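# Pull out the right-side yellow rod and quarter-turn it

## Task

Take the yellow rod that sits closest to the right arm, draw it outward until it stops, rotate it by 90 degrees so its player figures end up lying horizontal, and finish with neither arm (nor its camera cable) in contact with that rod.

## Robot and tools

Robot: two six-joint arms, left_arm and right_arm, each with a parallel two-finger gripper and one wrist camera (cam_left_wrist, cam_right_wrist, both 672x504 fisheye). The rod to handle is the yellow one nearest right_arm, so right_arm is the natural choice. A camera cable resting on the rod counts as touching it.

Frames. Scene frame: origin at table-top height midway between the nominal bases, +z up, +x out over the table, left_arm on the +y side. Calibrated bases: left_arm at (-0.028, +0.289, +0.027) m, right_arm at (-0.040, -0.349, +0.007) m, each turned only slightly about z. Every hand pose, velocity and wrist-camera pose in a result is in that arm's own base frame; fixed cameras and the table use the scene frame. end_effector_position is the point between the finger pads, about 1 cm short of the tips; fingers point along the gripper's +z and open along its y. Printed positions may be off by a few cm, more at long reach.

Joint order, used in every row and every per-joint list: wrist pitch (joint4), shoulder (joint2), wrist yaw (joint5), wrist roll (joint6), elbow (joint3), waist (joint1). Ranges in rad: waist -2.618..3.054, shoulder 0..3.142, elbow 0..3.142, wrist pitch -1.571..1.571, wrist yaw -1.571..1.571, wrist roll -2.094..2.094. Actual ends may differ by up to 0.059 rad.

A row is always 14 numbers in [-1, 1]: left_arm's six joint numbers then its opening, followed by right_arm's six then its opening. Joint numbers are scaled offsets, not poses: 1.0 equals 2.224 rad for waist, shoulder and elbow and 8.485 rad for the three wrist joints. They are added to the arm's Joint targets as they stood when the action (or move) began, not to the previous row, so sending the same offset again moves further. Zero for all six joints re-sends the current targets. The opening is absolute: +1 fully open, -1 shut; intermediate values are matched against grip_measured. Sending 0 as an opening is a real command, so repeat the current value to leave a gripper alone.

execute_actions(actions, cameras): actions is a list of actions; each action is a list of up to 15 rows, one per 1/30 s step, and a short action repeats its last row to fill 15 steps (0.5 s). An empty list just reports state. An action that would push any joint more than 0.059 rad beyond its range is refused for both arms; a malformed action or a failing first action rejects the whole call. cameras selects images: omitted/null/["all"] gives all, [] none; an unknown name invalidates the call.

move(target, speed, blend, opening_speed, blocking, cameras): target is one 14-number row or a list of up to 15 rows, all offsets counted from the same starting Joint targets. All joints are interpolated together (grippers trace curves), taking at least 0.5 s and at most 10 s total. speed is rad/s for the joint with the longest way to go, 0.01 to 12.57, default 0.5, one value or one per target. blend (rad) rounds corners between listed targets; 0 stops at each. opening_speed (at least 0.2 per second on the -1..+1 scale) ramps the fingers. blocking=false returns after about 0.5 s while motion continues. Moves do not avoid obstacles or the other arm. The result adds a move: line such as done, off_target (resting over 0.035 rad from target), moving, held or fault, and limits=held if steps were withheld. Neither done nor off_target tells you about contact.

wait(seconds 0..10, cameras) lets time pass holding commands; stop(cameras) brakes a running move; zoom_image(camera, region [x0,y0,x1,y1], max 504x504 px, origin top-left) enlarges part of the latest image of a wrist camera; read_manual(section) gives licence text only; finished_scene(scene 1..3) ends the scene irreversibly, so call it only when the rod is out, turned and released.

Result lines: Joint positions and Joint velocities per arm in the joint order above plus finger gap (m; 0.094 open); Joint targets are what the next offsets build on; Tool commands show present gripper commands; grip_measured is the finger opening on the command scale, reading a little wide when empty. "joint sent to its limit" means a joint was clipped at its end. "joint command not followed" means the clearance check altered targets. Step readings list intermediate joint positions for execute_actions calls. Joint torques follow position order; entries 2, 5, 6 wrap at ±28 N m; positive means toward larger angle. Per step a joint target can lead its measured angle by at most 0.339 rad (big joints) or 2.2 rad (wrist); targets putting the gripper more than 200 mm from where it is get scaled back.

Cautions: avoid drops, slams, fast impacts, hard pushes and any arm-to-arm contact or grabbing the other gripper. Approach the rod slowly; a target well past contact pushes harder. To end a push, command targets back past the measured positions. Motor heat rises when holding loads, reaching out or straining: MOTOR HOT at 75 °C, a fold-away fault at 90 °C, collapse at 100 °C. To release, command an opening well above grip_measured, then move clear. Thinking time lets the simulation run on.

Each tool is called after "Call:" as a command line: name --argument value for each argument, lists and objects as JSON in quotes; but a table of rows of numbers goes row by row, as --pt "numbers of a row", without its own name.

## Session

Call:
execute_actions --actions '[]'

Scene clock: 0.00 s.
left_arm: end_effector_position=(+0.4007, +0.0076, +0.1253) grip_measured=+1.000 end_effector_quat_wxyz=(+0.625, -0.028, +0.778, +0.057) | right_arm: end_effector_position=(+0.3999, -0.0295, +0.1148) grip_measured=+1.000 end_effector_quat_wxyz=(+0.608, +0.063, +0.791, -0.024)
Joint names: [wrist pitch, shoulder, wrist yaw, wrist roll, elbow, waist]
Joint positions: left_arm=[0.966 1.539 -0.191 0.014 0.356 -0.068 0.094] | right_arm=[0.914 1.54 0.071 0.059 0.363 -0.045 0.094]
Joint velocities: within noise
Joint torques (N m): no reading
Heat: left arm: 47 °C; right arm: 43 °C.
Joint targets: left_arm=[0.959 1.536 -0.192 0.014 0.359 -0.068] | right_arm=[0.904 1.537 0.071 0.060 0.366 -0.045]
Tool commands: left_gripper/opening=+1.0 right_gripper/opening=+1.0

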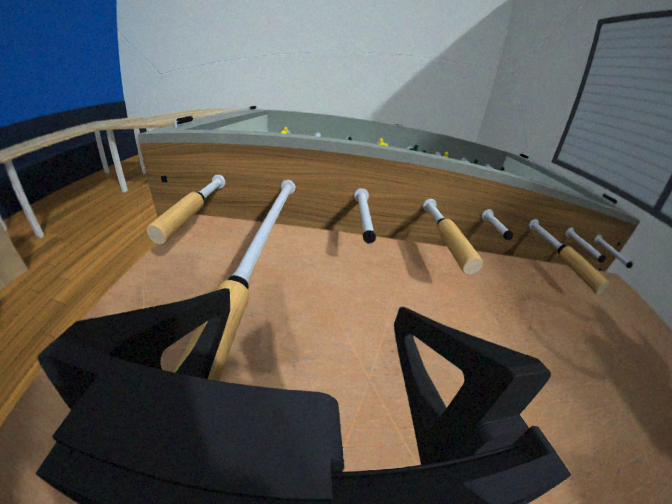

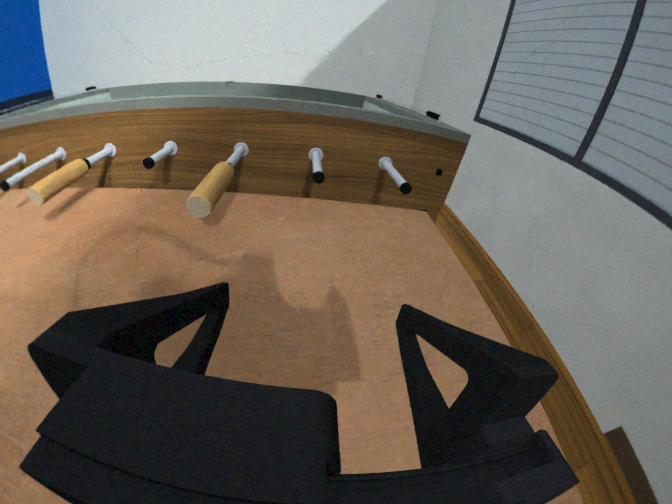

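Call:
move --target '[0,0,0,0,0,0,1,0.0641,0.3431,0.0265,-0.0071,0.2185,0.1461,0.5]' --speed 0.8

Scene clock: 81.17 s.
left_arm: end_effector_position=(+0.4007, +0.0076, +0.1253) grip_measured=+1.000 end_effector_quat_wxyz=(+0.625, -0.028, +0.778, +0.057) | right_arm: end_effector_position=(+0.5163, +0.0956, +0.0759) grip_measured=+0.502 end_effector_quat_wxyz=(+0.698, +0.004, +0.716, -0.006)
Joint names: [wrist pitch, shoulder, wrist yaw, wrist roll, elbow, waist]
Joint positions: left_arm=[0.966 1.539 -0.191 0.014 0.356 -0.068 0.094] | right_arm=[1.423 2.284 0.295 0.004 0.834 0.28 0.071]
Joint velocities: within noise
Joint torques (N m): left_arm=[1.85 -6.38 -0.06 0.01 5.31 -0.06] | right_arm=[1.95 -7.75 0 -0.03 5.26 0.05]
Heat: left arm: 46 °C; right arm: 44 °C.
Joint targets: left_arm=[0.959 1.536 -0.192 0.014 0.359 -0.068] | right_arm=[1.448 2.301 0.296 0.000 0.852 0.280]
move: done
camera_calibration:
cam_right_wrist: T_world_to_cam=[[-0.0591827, -0.981351, 0.182887, 0.101161], [-0.423845, -0.141171, -0.894666, 0.332927], [0.903799, -0.130464, -0.407586, -0.305508], [0, 0, 0, 1]] pos_world=[0.423214, 0.106416, 0.154837]

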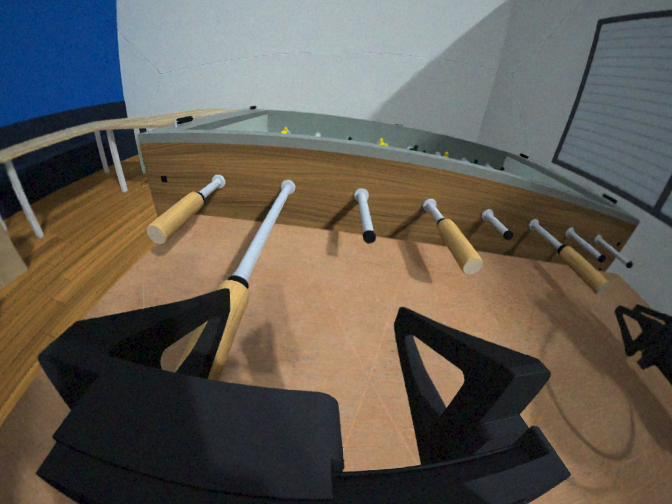

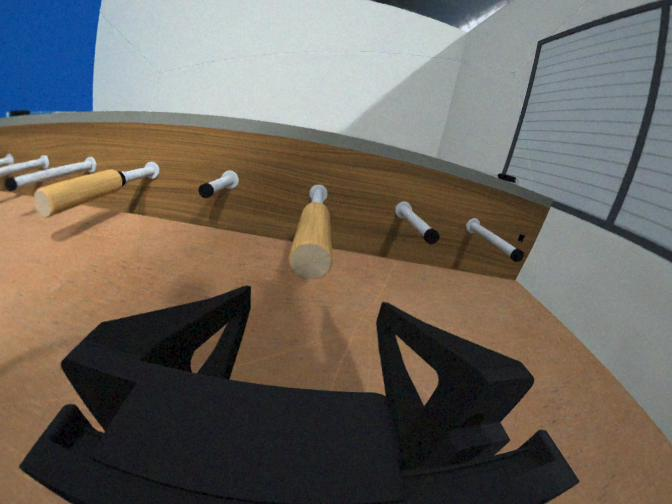

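Call:
move --pt "0 0 0 0 0 0 1 0 0 0.00125 0.1851 0 0.0048 0.1" --pt "0 0 0 0 0 0 1 -0.0291 0.0569 -0.005 0.1851 0.1683 -0.0189 0.1" --speed '[1.2,0.4]'

Call:
move --target '[0,0,0,0,0,0,1,0,0,0,0,0,0,-1]' --opening_speed 1

Scene clock: 100.47 s.
left_arm: end_effector_position=(+0.4007, +0.0076, +0.1253) grip_measured=+1.000 end_effector_quat_wxyz=(+0.625, -0.028, +0.778, +0.057) | right_arm: end_effector_position=(+0.5953, +0.1031, +0.0935) grip_measured=+0.102 end_effector_quat_wxyz=(+0.506, +0.500, +0.493, +0.501)
Joint names: [wrist pitch, shoulder, wrist yaw, wrist roll, elbow, waist]
Joint positions: left_arm=[0.966 1.539 -0.191 0.014 0.356 -0.068 0.094] | right_arm=[1.213 2.402 0.259 1.569 1.203 0.246 0.052]
Joint velocities: within noise
Joint torques (N m): left_arm=[1.84 -6.37 -0.05 0.01 5.34 -0.02] | right_arm=[1.6 -9.02 0 0.02 6.95 -0.66]
Heat: left arm: 45 °C; right arm: 46 °C.
Joint targets: left_arm=[0.959 1.536 -0.192 0.014 0.359 -0.068] | right_arm=[1.201 2.427 0.253 1.570 1.227 0.238]
move: done
camera_calibration:
cam_right_wrist: T_world_to_cam=[[-0.038034, -0.175583, -0.98373, 0.123374], [-0.384373, 0.911272, -0.14779, 0.181363], [0.922394, 0.372498, -0.102149, -0.460196], [0, 0, 0, 1]] pos_world=[0.498886, 0.0278135, 0.101162]

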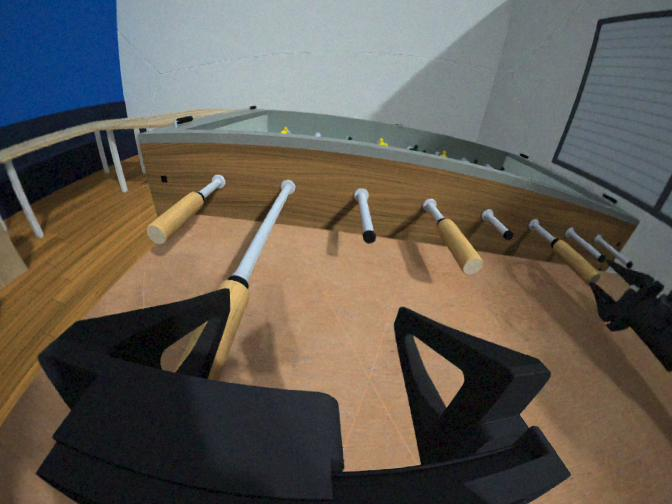

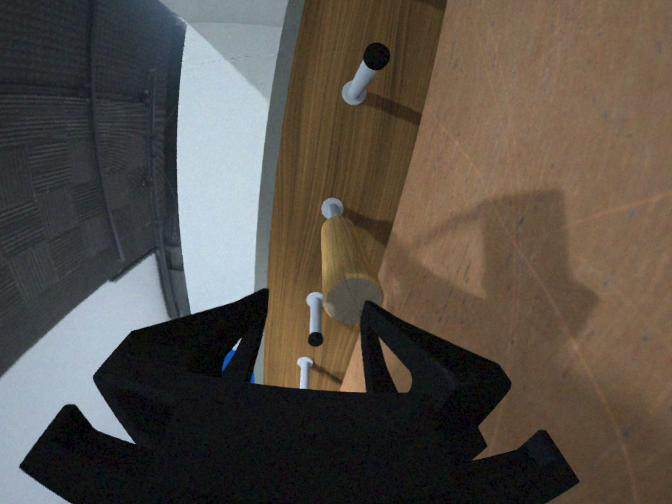

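Scene clock: 101.77 s.
left_arm: end_effector_position=(+0.4007, +0.0076, +0.1253) grip_measured=+1.000 end_effector_quat_wxyz=(+0.625, -0.028, +0.778, +0.057) | right_arm: end_effector_position=(+0.5954, +0.1032, +0.0908) grip_measured=-0.986 end_effector_quat_wxyz=(+0.504, +0.502, +0.496, +0.497)
Joint names: [wrist pitch, shoulder, wrist yaw, wrist roll, elbow, waist]
Joint positions: left_arm=[0.966 1.539 -0.191 0.014 0.356 -0.068 0.094] | right_arm=[1.202 2.402 0.259 1.57 1.203 0.246 0.001]
Joint velocities: within noise
Joint torques (N m): left_arm=[1.84 -6.3 -0.04 0.01 5.37 -0.03] | right_arm=[1.71 -9.02 -0.02 0.01 6.95 -0.65]
Heat: left arm: 45 °C; right arm: 46 °C.
Joint targets: left_arm=[0.959 1.536 -0.192 0.014 0.359 -0.068] | right_arm=[1.201 2.427 0.253 1.570 1.227 0.238]
move: done
camera_calibration:
cam_right_wrist: T_world_to_cam=[[-0.0485507, -0.177852, -0.982859, 0.127166], [-0.386289, 0.910793, -0.14573, 0.181859], [0.921099, 0.372592, -0.112922, -0.458772], [0, 0, 0, 1]] pos_world=[0.498999, 0.0279156, 0.0996834]

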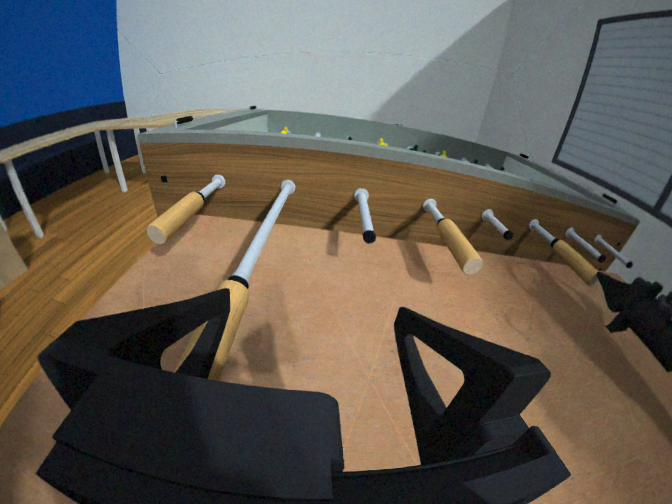

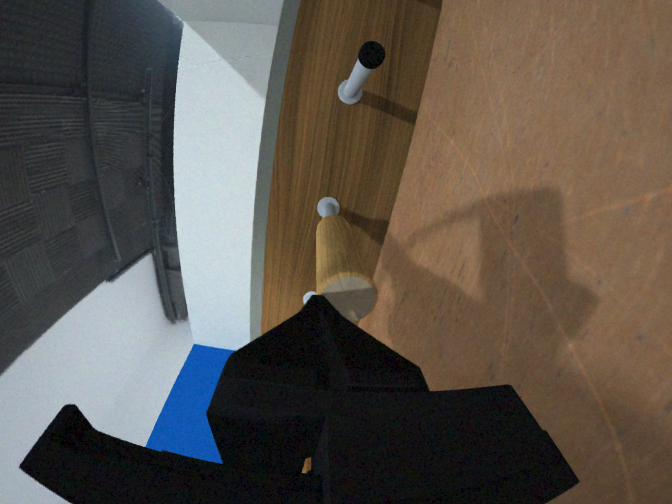

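Call:
move --target '[0,0,0,0,0,0,1,0.0203,-0.0269,0.0039,0,-0.1048,0.0144,0.3]' --cameras '["cam_right_wrist"]' --opening_speed 0.8

Scene clock: 124.30 s.
left_arm: end_effector_position=(+0.4007, +0.0076, +0.1253) grip_measured=+1.000 end_effector_quat_wxyz=(+0.625, -0.028, +0.778, +0.057) | right_arm: end_effector_position=(+0.5526, +0.0988, +0.0576) grip_measured=+0.298 end_effector_quat_wxyz=(+0.495, +0.512, +0.511, +0.482)
Joint names: [wrist pitch, shoulder, wrist yaw, wrist roll, elbow, waist]
Joint positions: left_arm=[0.966 1.539 -0.191 0.014 0.356 -0.068 0.094] | right_arm=[1.335 2.391 0.276 1.572 1.008 0.262 0.061]
Joint velocities: within noise
Joint torques (N m): left_arm=[1.84 -6.31 -0.05 0 5.34 -0.03] | right_arm=[2.07 -11.99 0.16 -0.01 3.15 0.73]
Heat: left arm: 45 °C; right arm: 45 °C.
Joint targets: left_arm=[0.959 1.536 -0.192 0.014 0.359 -0.068] | right_arm=[1.373 2.367 0.286 1.570 0.993 0.270]
move: off_target (right_arm); right_arm: the wrist pitch is farthest, 0.038 rad from its target
camera_calibration:
cam_right_wrist: T_world_to_cam=[[-0.0971058, -0.188453, -0.97727, 0.11926], [-0.392129, 0.909732, -0.136465, 0.167316], [0.914771, 0.369964, -0.162238, -0.414822], [0, 0, 0, 1]] pos_world=[0.456657, 0.0237309, 0.0720819]
Images, in order (width x height): cam_right_wrist 672x504.

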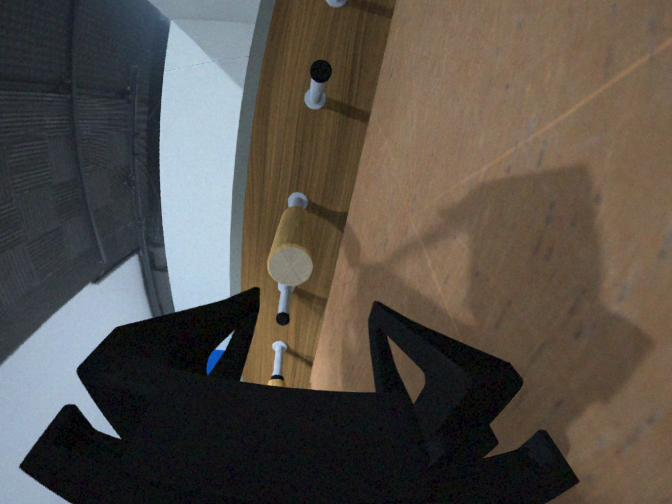

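Call:
move --target '[0,0,0,0,0,0,1,-0.005,-0.0202,0,0,0,0,0.4]' --cameras '["cam_right_wrist"]'

Call:
move --target '[0,0,0,0,0,0,1,-0.0268,0.1014,-0.0062,0,0.2030,-0.0237,0.4]' --speed 0.3 --cameras '["cam_right_wrist"]'

Scene clock: 141.80 s.
left_arm: end_effector_position=(+0.4007, +0.0076, +0.1253) grip_measured=+1.000 end_effector_quat_wxyz=(+0.625, -0.028, +0.778, +0.057) | right_arm: end_effector_position=(+0.5548, +0.0992, +0.0831) grip_measured=+0.398 end_effector_quat_wxyz=(+0.503, +0.505, +0.496, +0.496)
Joint names: [wrist pitch, shoulder, wrist yaw, wrist roll, elbow, waist]
Joint positions: left_arm=[0.966 1.539 -0.191 0.014 0.356 -0.068 0.094] | right_arm=[1.331 2.342 0.278 1.573 1.008 0.262 0.066]
Joint velocities: within noise
Joint torques (N m): left_arm=[1.84 -6.34 -0.05 0 5.33 -0.06] | right_arm=[1.72 -11.67 0.13 -0.02 3.38 0.73]
Heat: left arm: 45 °C; right arm: 47 °C.
Joint targets: left_arm=[0.959 1.536 -0.192 0.014 0.359 -0.068] | right_arm=[1.331 2.322 0.287 1.570 0.993 0.270]
move: done
camera_calibration:
cam_right_wrist: T_world_to_cam=[[-0.0547204, -0.17584, -0.982897, 0.120126], [-0.384716, 0.912085, -0.141753, 0.167414], [0.921412, 0.370379, -0.117558, -0.420354], [0, 0, 0, 1]] pos_world=[0.4583, 0.0241173, 0.0923875]
Images, in order (width x height): cam_right_wrist 672x504.

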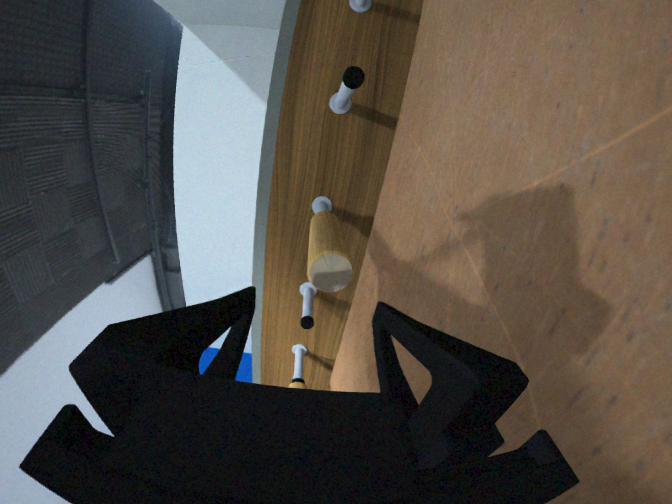

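Scene clock: 143.87 s.
left_arm: end_effector_position=(+0.4007, +0.0076, +0.1253) grip_measured=+1.000 end_effector_quat_wxyz=(+0.625, -0.028, +0.778, +0.057) | right_arm: end_effector_position=(+0.6358, +0.1030, +0.0856) grip_measured=+0.398 end_effector_quat_wxyz=(+0.506, +0.501, +0.490, +0.502)
Joint names: [wrist pitch, shoulder, wrist yaw, wrist roll, elbow, waist]
Joint positions: left_arm=[0.966 1.539 -0.191 0.014 0.356 -0.068 0.094] | right_arm=[1.117 2.52 0.239 1.573 1.42 0.225 0.066]
Joint velocities: within noise
Joint torques (N m): left_arm=[1.84 -6.32 -0.04 0.01 5.34 -0.05] | right_arm=[1.58 -9.85 0 -0.02 7.49 -0.64]
Heat: left arm: 45 °C; right arm: 47 °C.
Joint targets: left_arm=[0.959 1.536 -0.192 0.014 0.359 -0.068] | right_arm=[1.103 2.548 0.234 1.570 1.445 0.217]
move: done
camera_calibration:
cam_right_wrist: T_world_to_cam=[[-0.0347191, -0.171271, -0.984612, 0.114689], [-0.383225, 0.912177, -0.145158, 0.194838], [0.923002, 0.372288, -0.0973055, -0.499058], [0, 0, 0, 1]] pos_world=[0.53928, 0.0277096, 0.092646]
Images, in order (width x height): cam_right_wrist 672x504.

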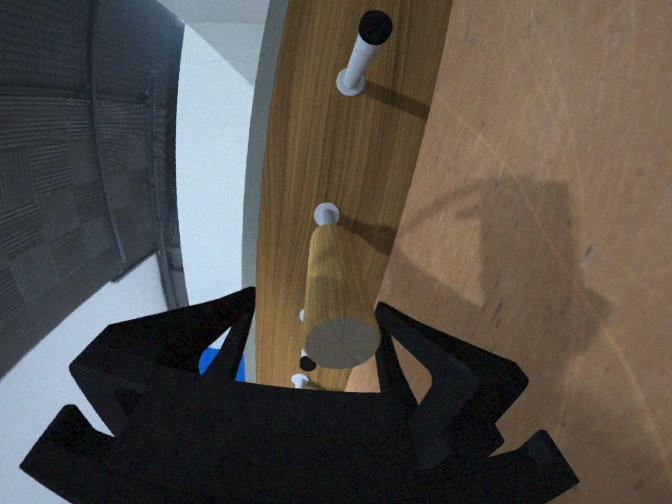

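Call:
move --target '[0,0,0,0,0,0,1,0,0.006,0,0,0,0,-1]' --opening_speed 0.8 --cameras '["cam_right_wrist"]'

Call:
move --target '[0,0,0,0,0,0,1,0,0,0,-0.1868,0,0,-1]' --speed 1.0

Scene clock: 153.40 s.
left_arm: end_effector_position=(+0.4007, +0.0076, +0.1253) grip_measured=+1.000 end_effector_quat_wxyz=(+0.625, -0.028, +0.778, +0.057) | right_arm: end_effector_position=(+0.6353, +0.1029, +0.0757) grip_measured=-0.304 end_effector_quat_wxyz=(+0.503, +0.504, +0.496, +0.497)
Joint names: [wrist pitch, shoulder, wrist yaw, wrist roll, elbow, waist]
Joint positions: left_arm=[0.966 1.539 -0.191 0.014 0.356 -0.068 0.094] | right_arm=[1.115 2.535 0.239 1.573 1.42 0.225 0.033]
Joint velocities: within noise
Joint torques (N m): left_arm=[1.84 -6.39 -0.05 0 5.3 -0.08] | right_arm=[1.63 -9.98 -0.01 -0.03 7.43 -0.64]
Heat: left arm: 45 °C; right arm: 46 °C.
Joint targets: left_arm=[0.959 1.536 -0.192 0.014 0.359 -0.068] | right_arm=[1.103 2.561 0.234 1.570 1.445 0.217]
move: done
camera_calibration:
cam_right_wrist: T_world_to_cam=[[-0.0515429, -0.174796, -0.983255, 0.115883], [-0.386062, 0.911509, -0.141804, 0.194796], [0.921032, 0.372288, -0.114464, -0.496969], [0, 0, 0, 1]] pos_world=[0.538901, 0.0277131, 0.0846804]
Images, in order (width x height): cam_right_wrist 672x504.

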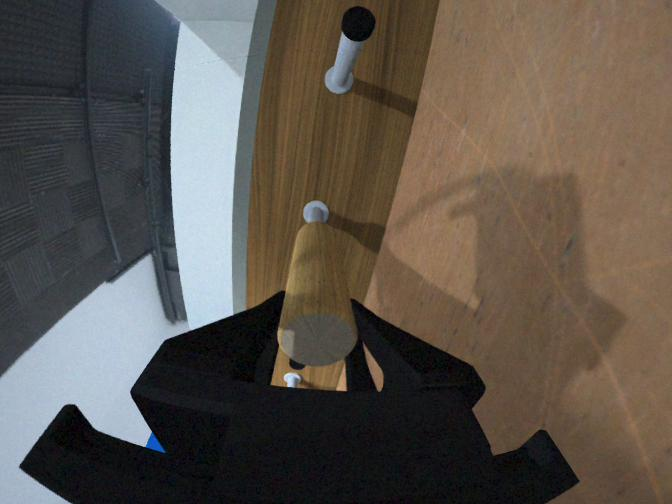

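Scene clock: 155.93 s.
left_arm: end_effector_position=(+0.4007, +0.0076, +0.1253) grip_measured=+1.000 end_effector_quat_wxyz=(+0.625, -0.028, +0.778, +0.057) | right_arm: end_effector_position=(+0.6350, +0.0995, +0.0715) grip_measured=-0.305 end_effector_quat_wxyz=(+0.703, +0.013, +0.711, -0.011)
Joint names: [wrist pitch, shoulder, wrist yaw, wrist roll, elbow, waist]
Joint positions: left_arm=[0.966 1.539 -0.191 0.014 0.356 -0.068 0.094] | right_arm=[1.108 2.539 0.258 0.005 1.42 0.225 0.033]
Joint velocities: within noise
Joint torques (N m): left_arm=[1.84 -6.35 -0.05 0.01 5.38 -0.08] | right_arm=[1.68 -10.28 -0.22 -0.16 7.39 -0.62]
Heat: left arm: 45 °C; right arm: 46 °C.
Joint targets: left_arm=[0.959 1.536 -0.192 0.014 0.359 -0.068] | right_arm=[1.103 2.561 0.234 -0.015 1.445 0.217]
move: done
camera_calibration:
cam_right_wrist: T_world_to_cam=[[-0.079951, -0.981104, 0.176192, 0.126482], [-0.41252, -0.128345, -0.901862, 0.371905], [0.907433, -0.144787, -0.394464, -0.415753], [0, 0, 0, 1]] pos_world=[0.540799, 0.111628, 0.149122]

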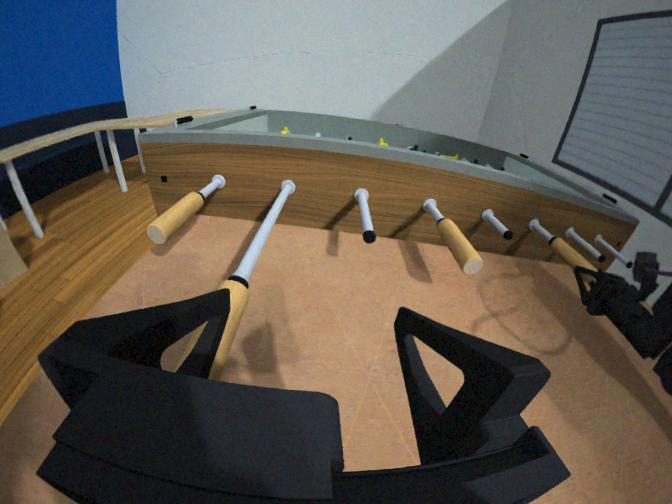

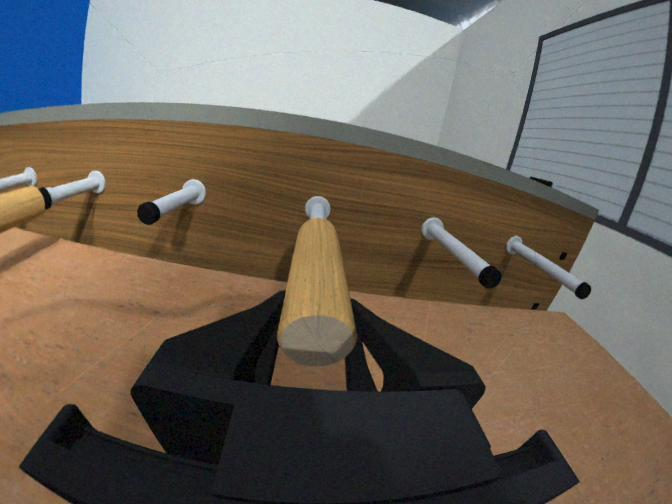

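Call:
move --pt "0 0 0 0 0 0 1 0.0254 -0.1670 0.0110 0.0057 -0.3028 0.0431 -1" --pt "0 0 0 0 0 0 1 -0.0056 -0.3205 0.0196 0.0157 -0.4281 0.0829 -1" --blend 0.05 --speed 0.4

Scene clock: 190.60 s.
left_arm: end_effector_position=(+0.4007, +0.0076, +0.1253) grip_measured=+1.000 end_effector_quat_wxyz=(+0.625, -0.028, +0.778, +0.057) | right_arm: end_effector_position=(+0.4652, +0.1022, +0.0729) grip_measured=-0.308 end_effector_quat_wxyz=(+0.605, +0.005, +0.796, -0.002)
Joint names: [wrist pitch, shoulder, wrist yaw, wrist roll, elbow, waist]
Joint positions: left_arm=[0.966 1.539 -0.191 0.014 0.356 -0.068 0.094] | right_arm=[1.024 1.971 0.334 0.099 0.66 0.337 0.032]
Joint velocities: within noise
Joint torques (N m): left_arm=[1.84 -6.38 -0.05 0 5.34 -0.1] | right_arm=[2 -17.63 0.82 0.22 -8.1 5.81]
Heat: left arm: 44 °C; right arm: 47 °C.
Joint targets: left_arm=[0.959 1.536 -0.192 0.014 0.359 -0.068] | right_arm=[1.056 1.848 0.400 0.119 0.493 0.402]
move: off_target (right_arm); right_arm: the elbow is farthest, 0.168 rad from its target
camera_calibration:
cam_right_wrist: T_world_to_cam=[[-0.0103516, -0.983192, 0.182281, 0.0826946], [-0.627791, -0.135497, -0.766498, 0.394474], [0.778313, -0.122369, -0.615836, -0.186865], [0, 0, 0, 1]] pos_world=[0.393943, 0.111888, 0.172212]

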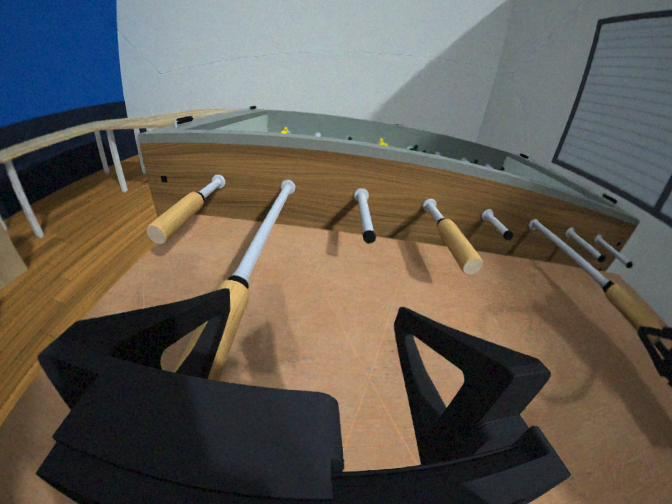

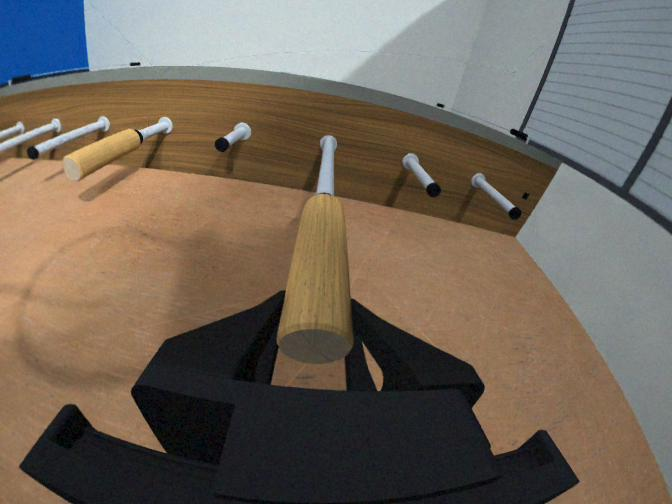

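Call:
move --target '[0,0,0,0,0,0,1,-0.0038,0.0553,-0.0078,-0.0024,0.0751,-0.0292,-1]' --cameras '[]'

Call:
move --target '[0,0,0,0,0,0,1,0,0,0,0,0,0,0.6]' --opening_speed 1

Call:
move --pt "0 0 0 0 0 0 1 0.0037 -0.0553 0.0078 0.0024 -0.0751 0.0292 0.6" --pt "0 0 0 0 0 0 1 -0.0473 -0.2070 0.0141 0.0140 -0.1224 0.0693 0.6" --blend 0.05

Scene clock: 208.40 s.
left_arm: end_effector_position=(+0.4007, +0.0076, +0.1253) grip_measured=+1.000 end_effector_quat_wxyz=(+0.625, -0.028, +0.778, +0.057) | right_arm: end_effector_position=(+0.4695, +0.1029, +0.0691) grip_measured=-0.308 end_effector_quat_wxyz=(+0.597, +0.003, +0.802, -0.002)
Joint names: [wrist pitch, shoulder, wrist yaw, wrist roll, elbow, waist]
Joint positions: left_arm=[0.966 1.539 -0.191 0.014 0.356 -0.068 0.094] | right_arm=[0.988 1.979 0.324 0.102 0.684 0.332 0.032]
Joint velocities: within noise
Joint torques (N m): left_arm=[1.85 -6.37 -0.03 0.01 5.34 -0.05] | right_arm=[2.02 -8.01 0.21 -0.04 2.89 0.46]
Heat: left arm: 44 °C; right arm: 51 °C.
Joint targets: left_arm=[0.959 1.536 -0.192 0.014 0.359 -0.068] | right_arm=[1.024 1.971 0.334 0.098 0.660 0.337]
move: done
No camera images: "cameras" was empty.

Scene clock: 210.23 s.
left_arm: end_effector_position=(+0.4007, +0.0076, +0.1253) grip_measured=+1.000 end_effector_quat_wxyz=(+0.625, -0.028, +0.778, +0.057) | right_arm: end_effector_position=(+0.4690, +0.1015, +0.0729) grip_measured=+0.598 end_effector_quat_wxyz=(+0.605, +0.008, +0.796, -0.002)
Joint names: [wrist pitch, shoulder, wrist yaw, wrist roll, elbow, waist]
Joint positions: left_arm=[0.966 1.539 -0.191 0.014 0.356 -0.068 0.094] | right_arm=[1.017 1.979 0.333 0.102 0.676 0.333 0.075]
Joint velocities: within noise
Joint torques (N m): left_arm=[1.84 -6.37 -0.05 0.01 5.33 -0.06] | right_arm=[1.78 -8.14 0.11 -0.03 3.47 0.39]
Heat: left arm: 44 °C; right arm: 50 °C.
Joint targets: left_arm=[0.959 1.536 -0.192 0.014 0.359 -0.068] | right_arm=[1.023 1.971 0.334 0.098 0.660 0.337]
move: done
camera_calibration:
cam_right_wrist: T_world_to_cam=[[-0.014431, -0.983642, 0.179557, 0.084281], [-0.628407, -0.130758, -0.766816, 0.396556], [0.777751, -0.123901, -0.616241, -0.189435], [0, 0, 0, 1]] pos_world=[0.397748, 0.111284, 0.172215]

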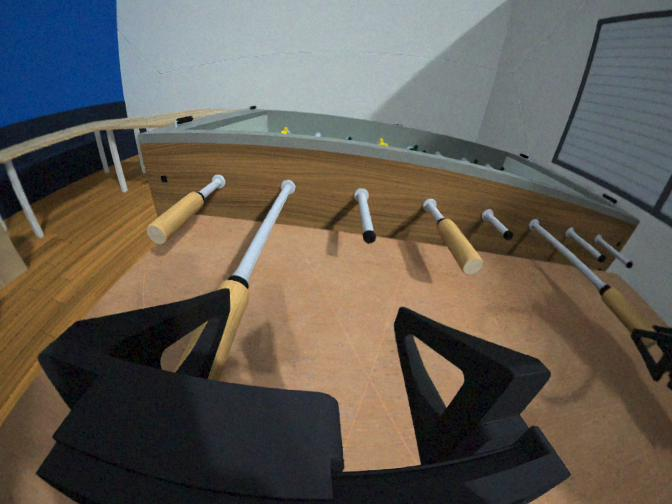

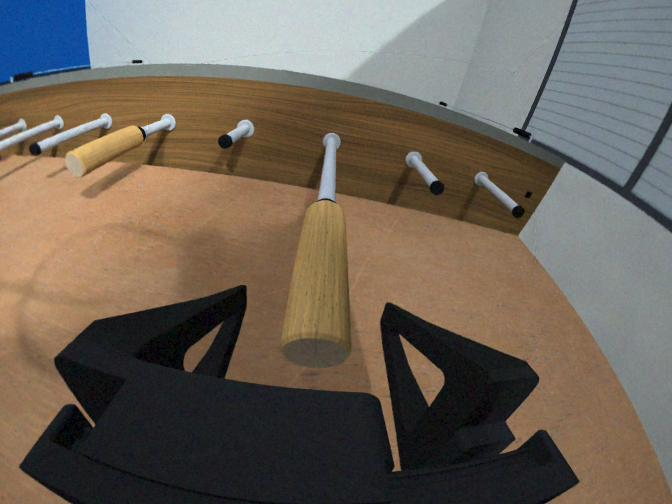

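Scene clock: 212.20 s.
left_arm: end_effector_position=(+0.4007, +0.0076, +0.1253) grip_measured=+1.000 end_effector_quat_wxyz=(+0.625, -0.028, +0.778, +0.057) | right_arm: end_effector_position=(+0.3654, +0.1055, +0.0795) grip_measured=+0.598 end_effector_quat_wxyz=(+0.537, -0.004, +0.844, -0.011)
Joint names: [wrist pitch, shoulder, wrist yaw, wrist roll, elbow, waist]
Joint positions: left_arm=[0.966 1.539 -0.191 0.014 0.356 -0.068 0.094] | right_arm=[0.63 1.525 0.449 0.202 0.406 0.483 0.075]
Joint velocities: within noise
Joint torques (N m): left_arm=[1.84 -6.37 -0.04 0.01 5.38 -0.06] | right_arm=[1.54 -5.49 0.23 0.18 4.04 0.75]
Heat: left arm: 44 °C; right arm: 50 °C.
Joint targets: left_arm=[0.959 1.536 -0.192 0.014 0.359 -0.068] | right_arm=[0.622 1.511 0.454 0.217 0.387 0.491]
move: done
camera_calibration:
cam_right_wrist: T_world_to_cam=[[0.0255167, -0.978475, 0.204781, 0.0683739], [-0.745741, -0.155053, -0.647942, 0.37304], [0.665747, -0.13618, -0.733646, -0.0527995], [0, 0, 0, 1]] pos_world=[0.311598, 0.117553, 0.188971]

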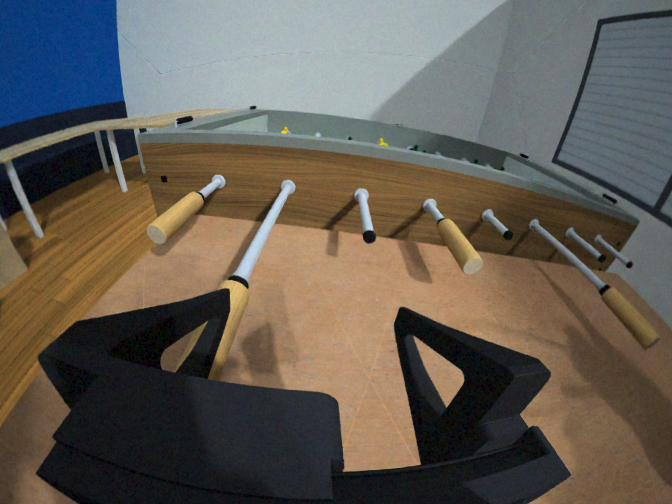

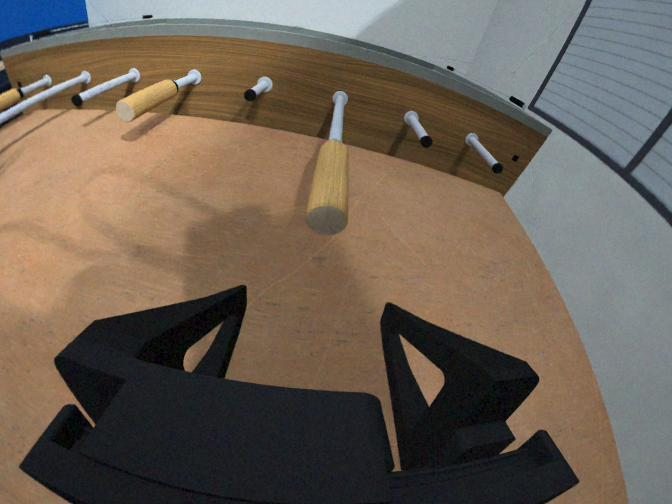

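Call:
zoom_image --camera "cam_left_wrist" --region '[330, 110, 560, 220]'

Call:
finished_scene --scene 1

Scaled by 2.191 from the camera's 672x504 image, which has a finer 960x720 frame.

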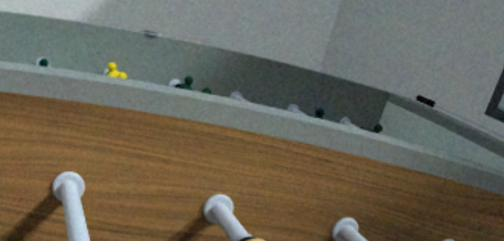

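The scene is finished: the task was done.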